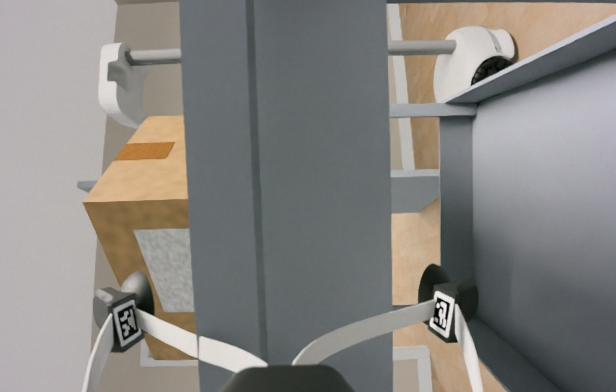

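Scene clock: 524.03 s.
move: r1 moving
r1.base_odometry: x=-3.767 y=+2.692 heading=-0.382
r1.turned_by_wheels: +0.000
r1.turned_by_imu: +0.000
r1.base_tilt: forward=-1.6 right=+1.3
r1.lidar_m: 0.55 0.60 2.39 2.18 2.16 2.71 2.55 2.58 2.81 2.52 2.56 0.55
r1.base_status: not commanded
r1.joint_positions: lift_m=+0.649 arm_m=+0.175 wrist_yaw_rad=+0.000 wrist_pitch_rad=-0.001 wrist_roll_rad=+1.568 gripper_m=+0.123
r1.joint_status: gripper_m moving
r1.measured_speeds: translate_m=+0.000 strafe_m=+0.000 rotate_rad=+0.000 lift_m=+0.000 arm_m=+0.001 wrist_yaw_rad=+0.000 wrist_pitch_rad=-0.004 wrist_roll_rad=+0.000
r1.motor_effort: lift_m=+12(13) arm_m=+6(7) wheel_0=+3(3) wheel_1=+2(3) wheel_2=-1(1)
r1.servo_current: wrist_yaw_rad=59(59) wrist_pitch_rad=39(46) wrist_roll_rad=59(72) gripper_m=91(91)
r1.contact_limits: arm_m 0
r1.hand_pose: x=+0.6340 y=-0.0874 z=+0.8270 quat_wxyz=(+0.708, +0.706, +0.000, +0.000) (m; r1's base frame)
r1.wrist_depth_mm: - - - 201 202 1430 1182 / - - - 203 204 1430 - / - 609 168 206 206 - - / - 445 161 207 208 - - / - 469 449 210 211 - - / - 193 151 212 200 186 - / - - 151 155 214 - -
r2: as last shown
r2.base_tilt: forward=-0.7 right=+0.0
r2.lidar_m: 1.39 0.47 1.96 3.20 1.00 0.85 - 2.38 1.66 1.54 1.57 1.49
r2.motor_effort: lift_m=+21(21) arm_m=+6(6) wheel_0=+11(12) wheel_1=-6(6) wheel_2=-1(1)
r2.servo_current: wrist_yaw_rad=52(72) wrist_pitch_rad=33(46) wrist_roll_rad=39(52) gripper_m=104(117)
r2.wrist_depth_mm: - - 243 162 238 236 235 / - - 244 163 239 237 236 / - - 245 164 240 238 237 / - - 248 165 243 240 238 / - - 248 167 243 242 239 / - - 185 166 181 244 241 / - - 252 - 246 244 242
pictures: none

Scene clock: 525.77 s.
earlier move: r1 done
r1.base_odometry: x=-3.767 y=+2.692 heading=-0.382
r1.turned_by_wheels: +0.000
r1.turned_by_imu: +0.000
r1.base_tilt: forward=-1.6 right=+1.3
r1.lidar_m: 0.55 0.63 2.37 2.17 2.16 2.71 2.55 2.58 2.84 2.53 2.54 0.57
r1.base_status: not commanded
r1.joint_positions: lift_m=+0.649 arm_m=+0.175 wrist_yaw_rad=+0.000 wrist_pitch_rad=+0.000 wrist_roll_rad=+1.568 gripper_m=+0.002
r1.joint_status: all done
r1.measured_speeds: all 0
r1.motor_effort: lift_m=+13(13) arm_m=+4(7) wheel_0=+2(3) wheel_1=+2(3) wheel_2=-1(1)
r1.servo_current: wrist_yaw_rad=39(72) wrist_pitch_rad=33(52) wrist_roll_rad=46(72) gripper_m=130(306)
r1.contact_limits: arm_m 0
r1.hand_pose: x=+0.6342 y=-0.0874 z=+0.8266 quat_wxyz=(+0.708, +0.706, +0.000, +0.000) (m; r1's base frame)
r1.wrist_depth_mm: - - - 200 1537 1499 1205 / - - 201 203 203 1430 - / - 535 156 204 206 - - / - 439 - 206 208 - - / - 473 - 208 210 - - / - 504 - 211 198 165 - / - 172 149 213 213 168 -
r2.base_odometry: x=-2.171 y=-2.248 heading=-2.158
r2.turned_by_wheels: +0.000
r2.turned_by_imu: +0.000
r2.base_tilt: forward=-0.7 right=+0.0
r2.lidar_m: 1.37 0.46 1.94 3.20 1.00 0.88 - 2.37 1.66 1.54 1.59 1.49
r2.base_status: not commanded
r2.joint_positions: lift_m=+0.850 arm_m=+0.205 wrist_yaw_rad=+1.673 wrist_pitch_rad=+0.002 wrist_roll_rad=+0.000 gripper_m=-0.029
r2.joint_status: not commanded
r2.measured_speeds: all 0
r2.motor_effort: lift_m=+21(21) arm_m=+6(6) wheel_0=+12(12) wheel_1=-6(6) wheel_2=-1(1)
r2.servo_current: wrist_yaw_rad=52(72) wrist_pitch_rad=39(46) wrist_roll_rad=52(59) gripper_m=117(117)
r2.hand_pose: x=+0.4334 y=+0.2958 z=+1.0275 quat_wxyz=(+0.670, -0.001, +0.001, +0.742) (m; r2's base frame)
r2.wrist_depth_mm: - - 241 162 239 236 236 / - - 244 163 241 237 237 / - - 246 164 240 239 237 / - - 246 164 243 240 239 / - - 249 167 243 241 240 / - - 185 166 181 243 241 / - - 251 - 246 243 243
wait: 1.73 of 3 s (r1 has come to rest)
pictures: r1_head_camera, r1_wrist_camera
Images, in order (width x height): r1_head_camera 420x560, r1_wrist_camera 616x392.

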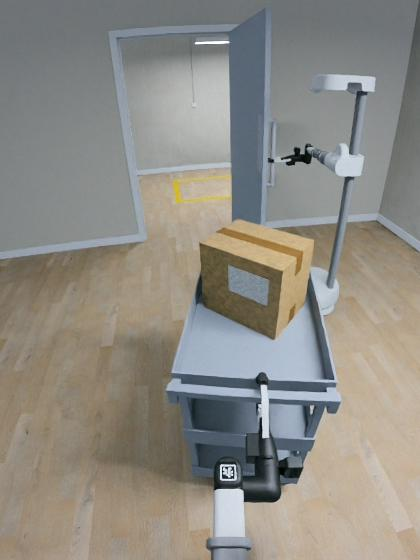

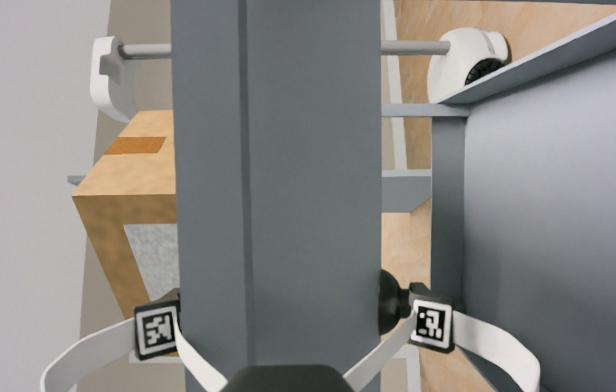

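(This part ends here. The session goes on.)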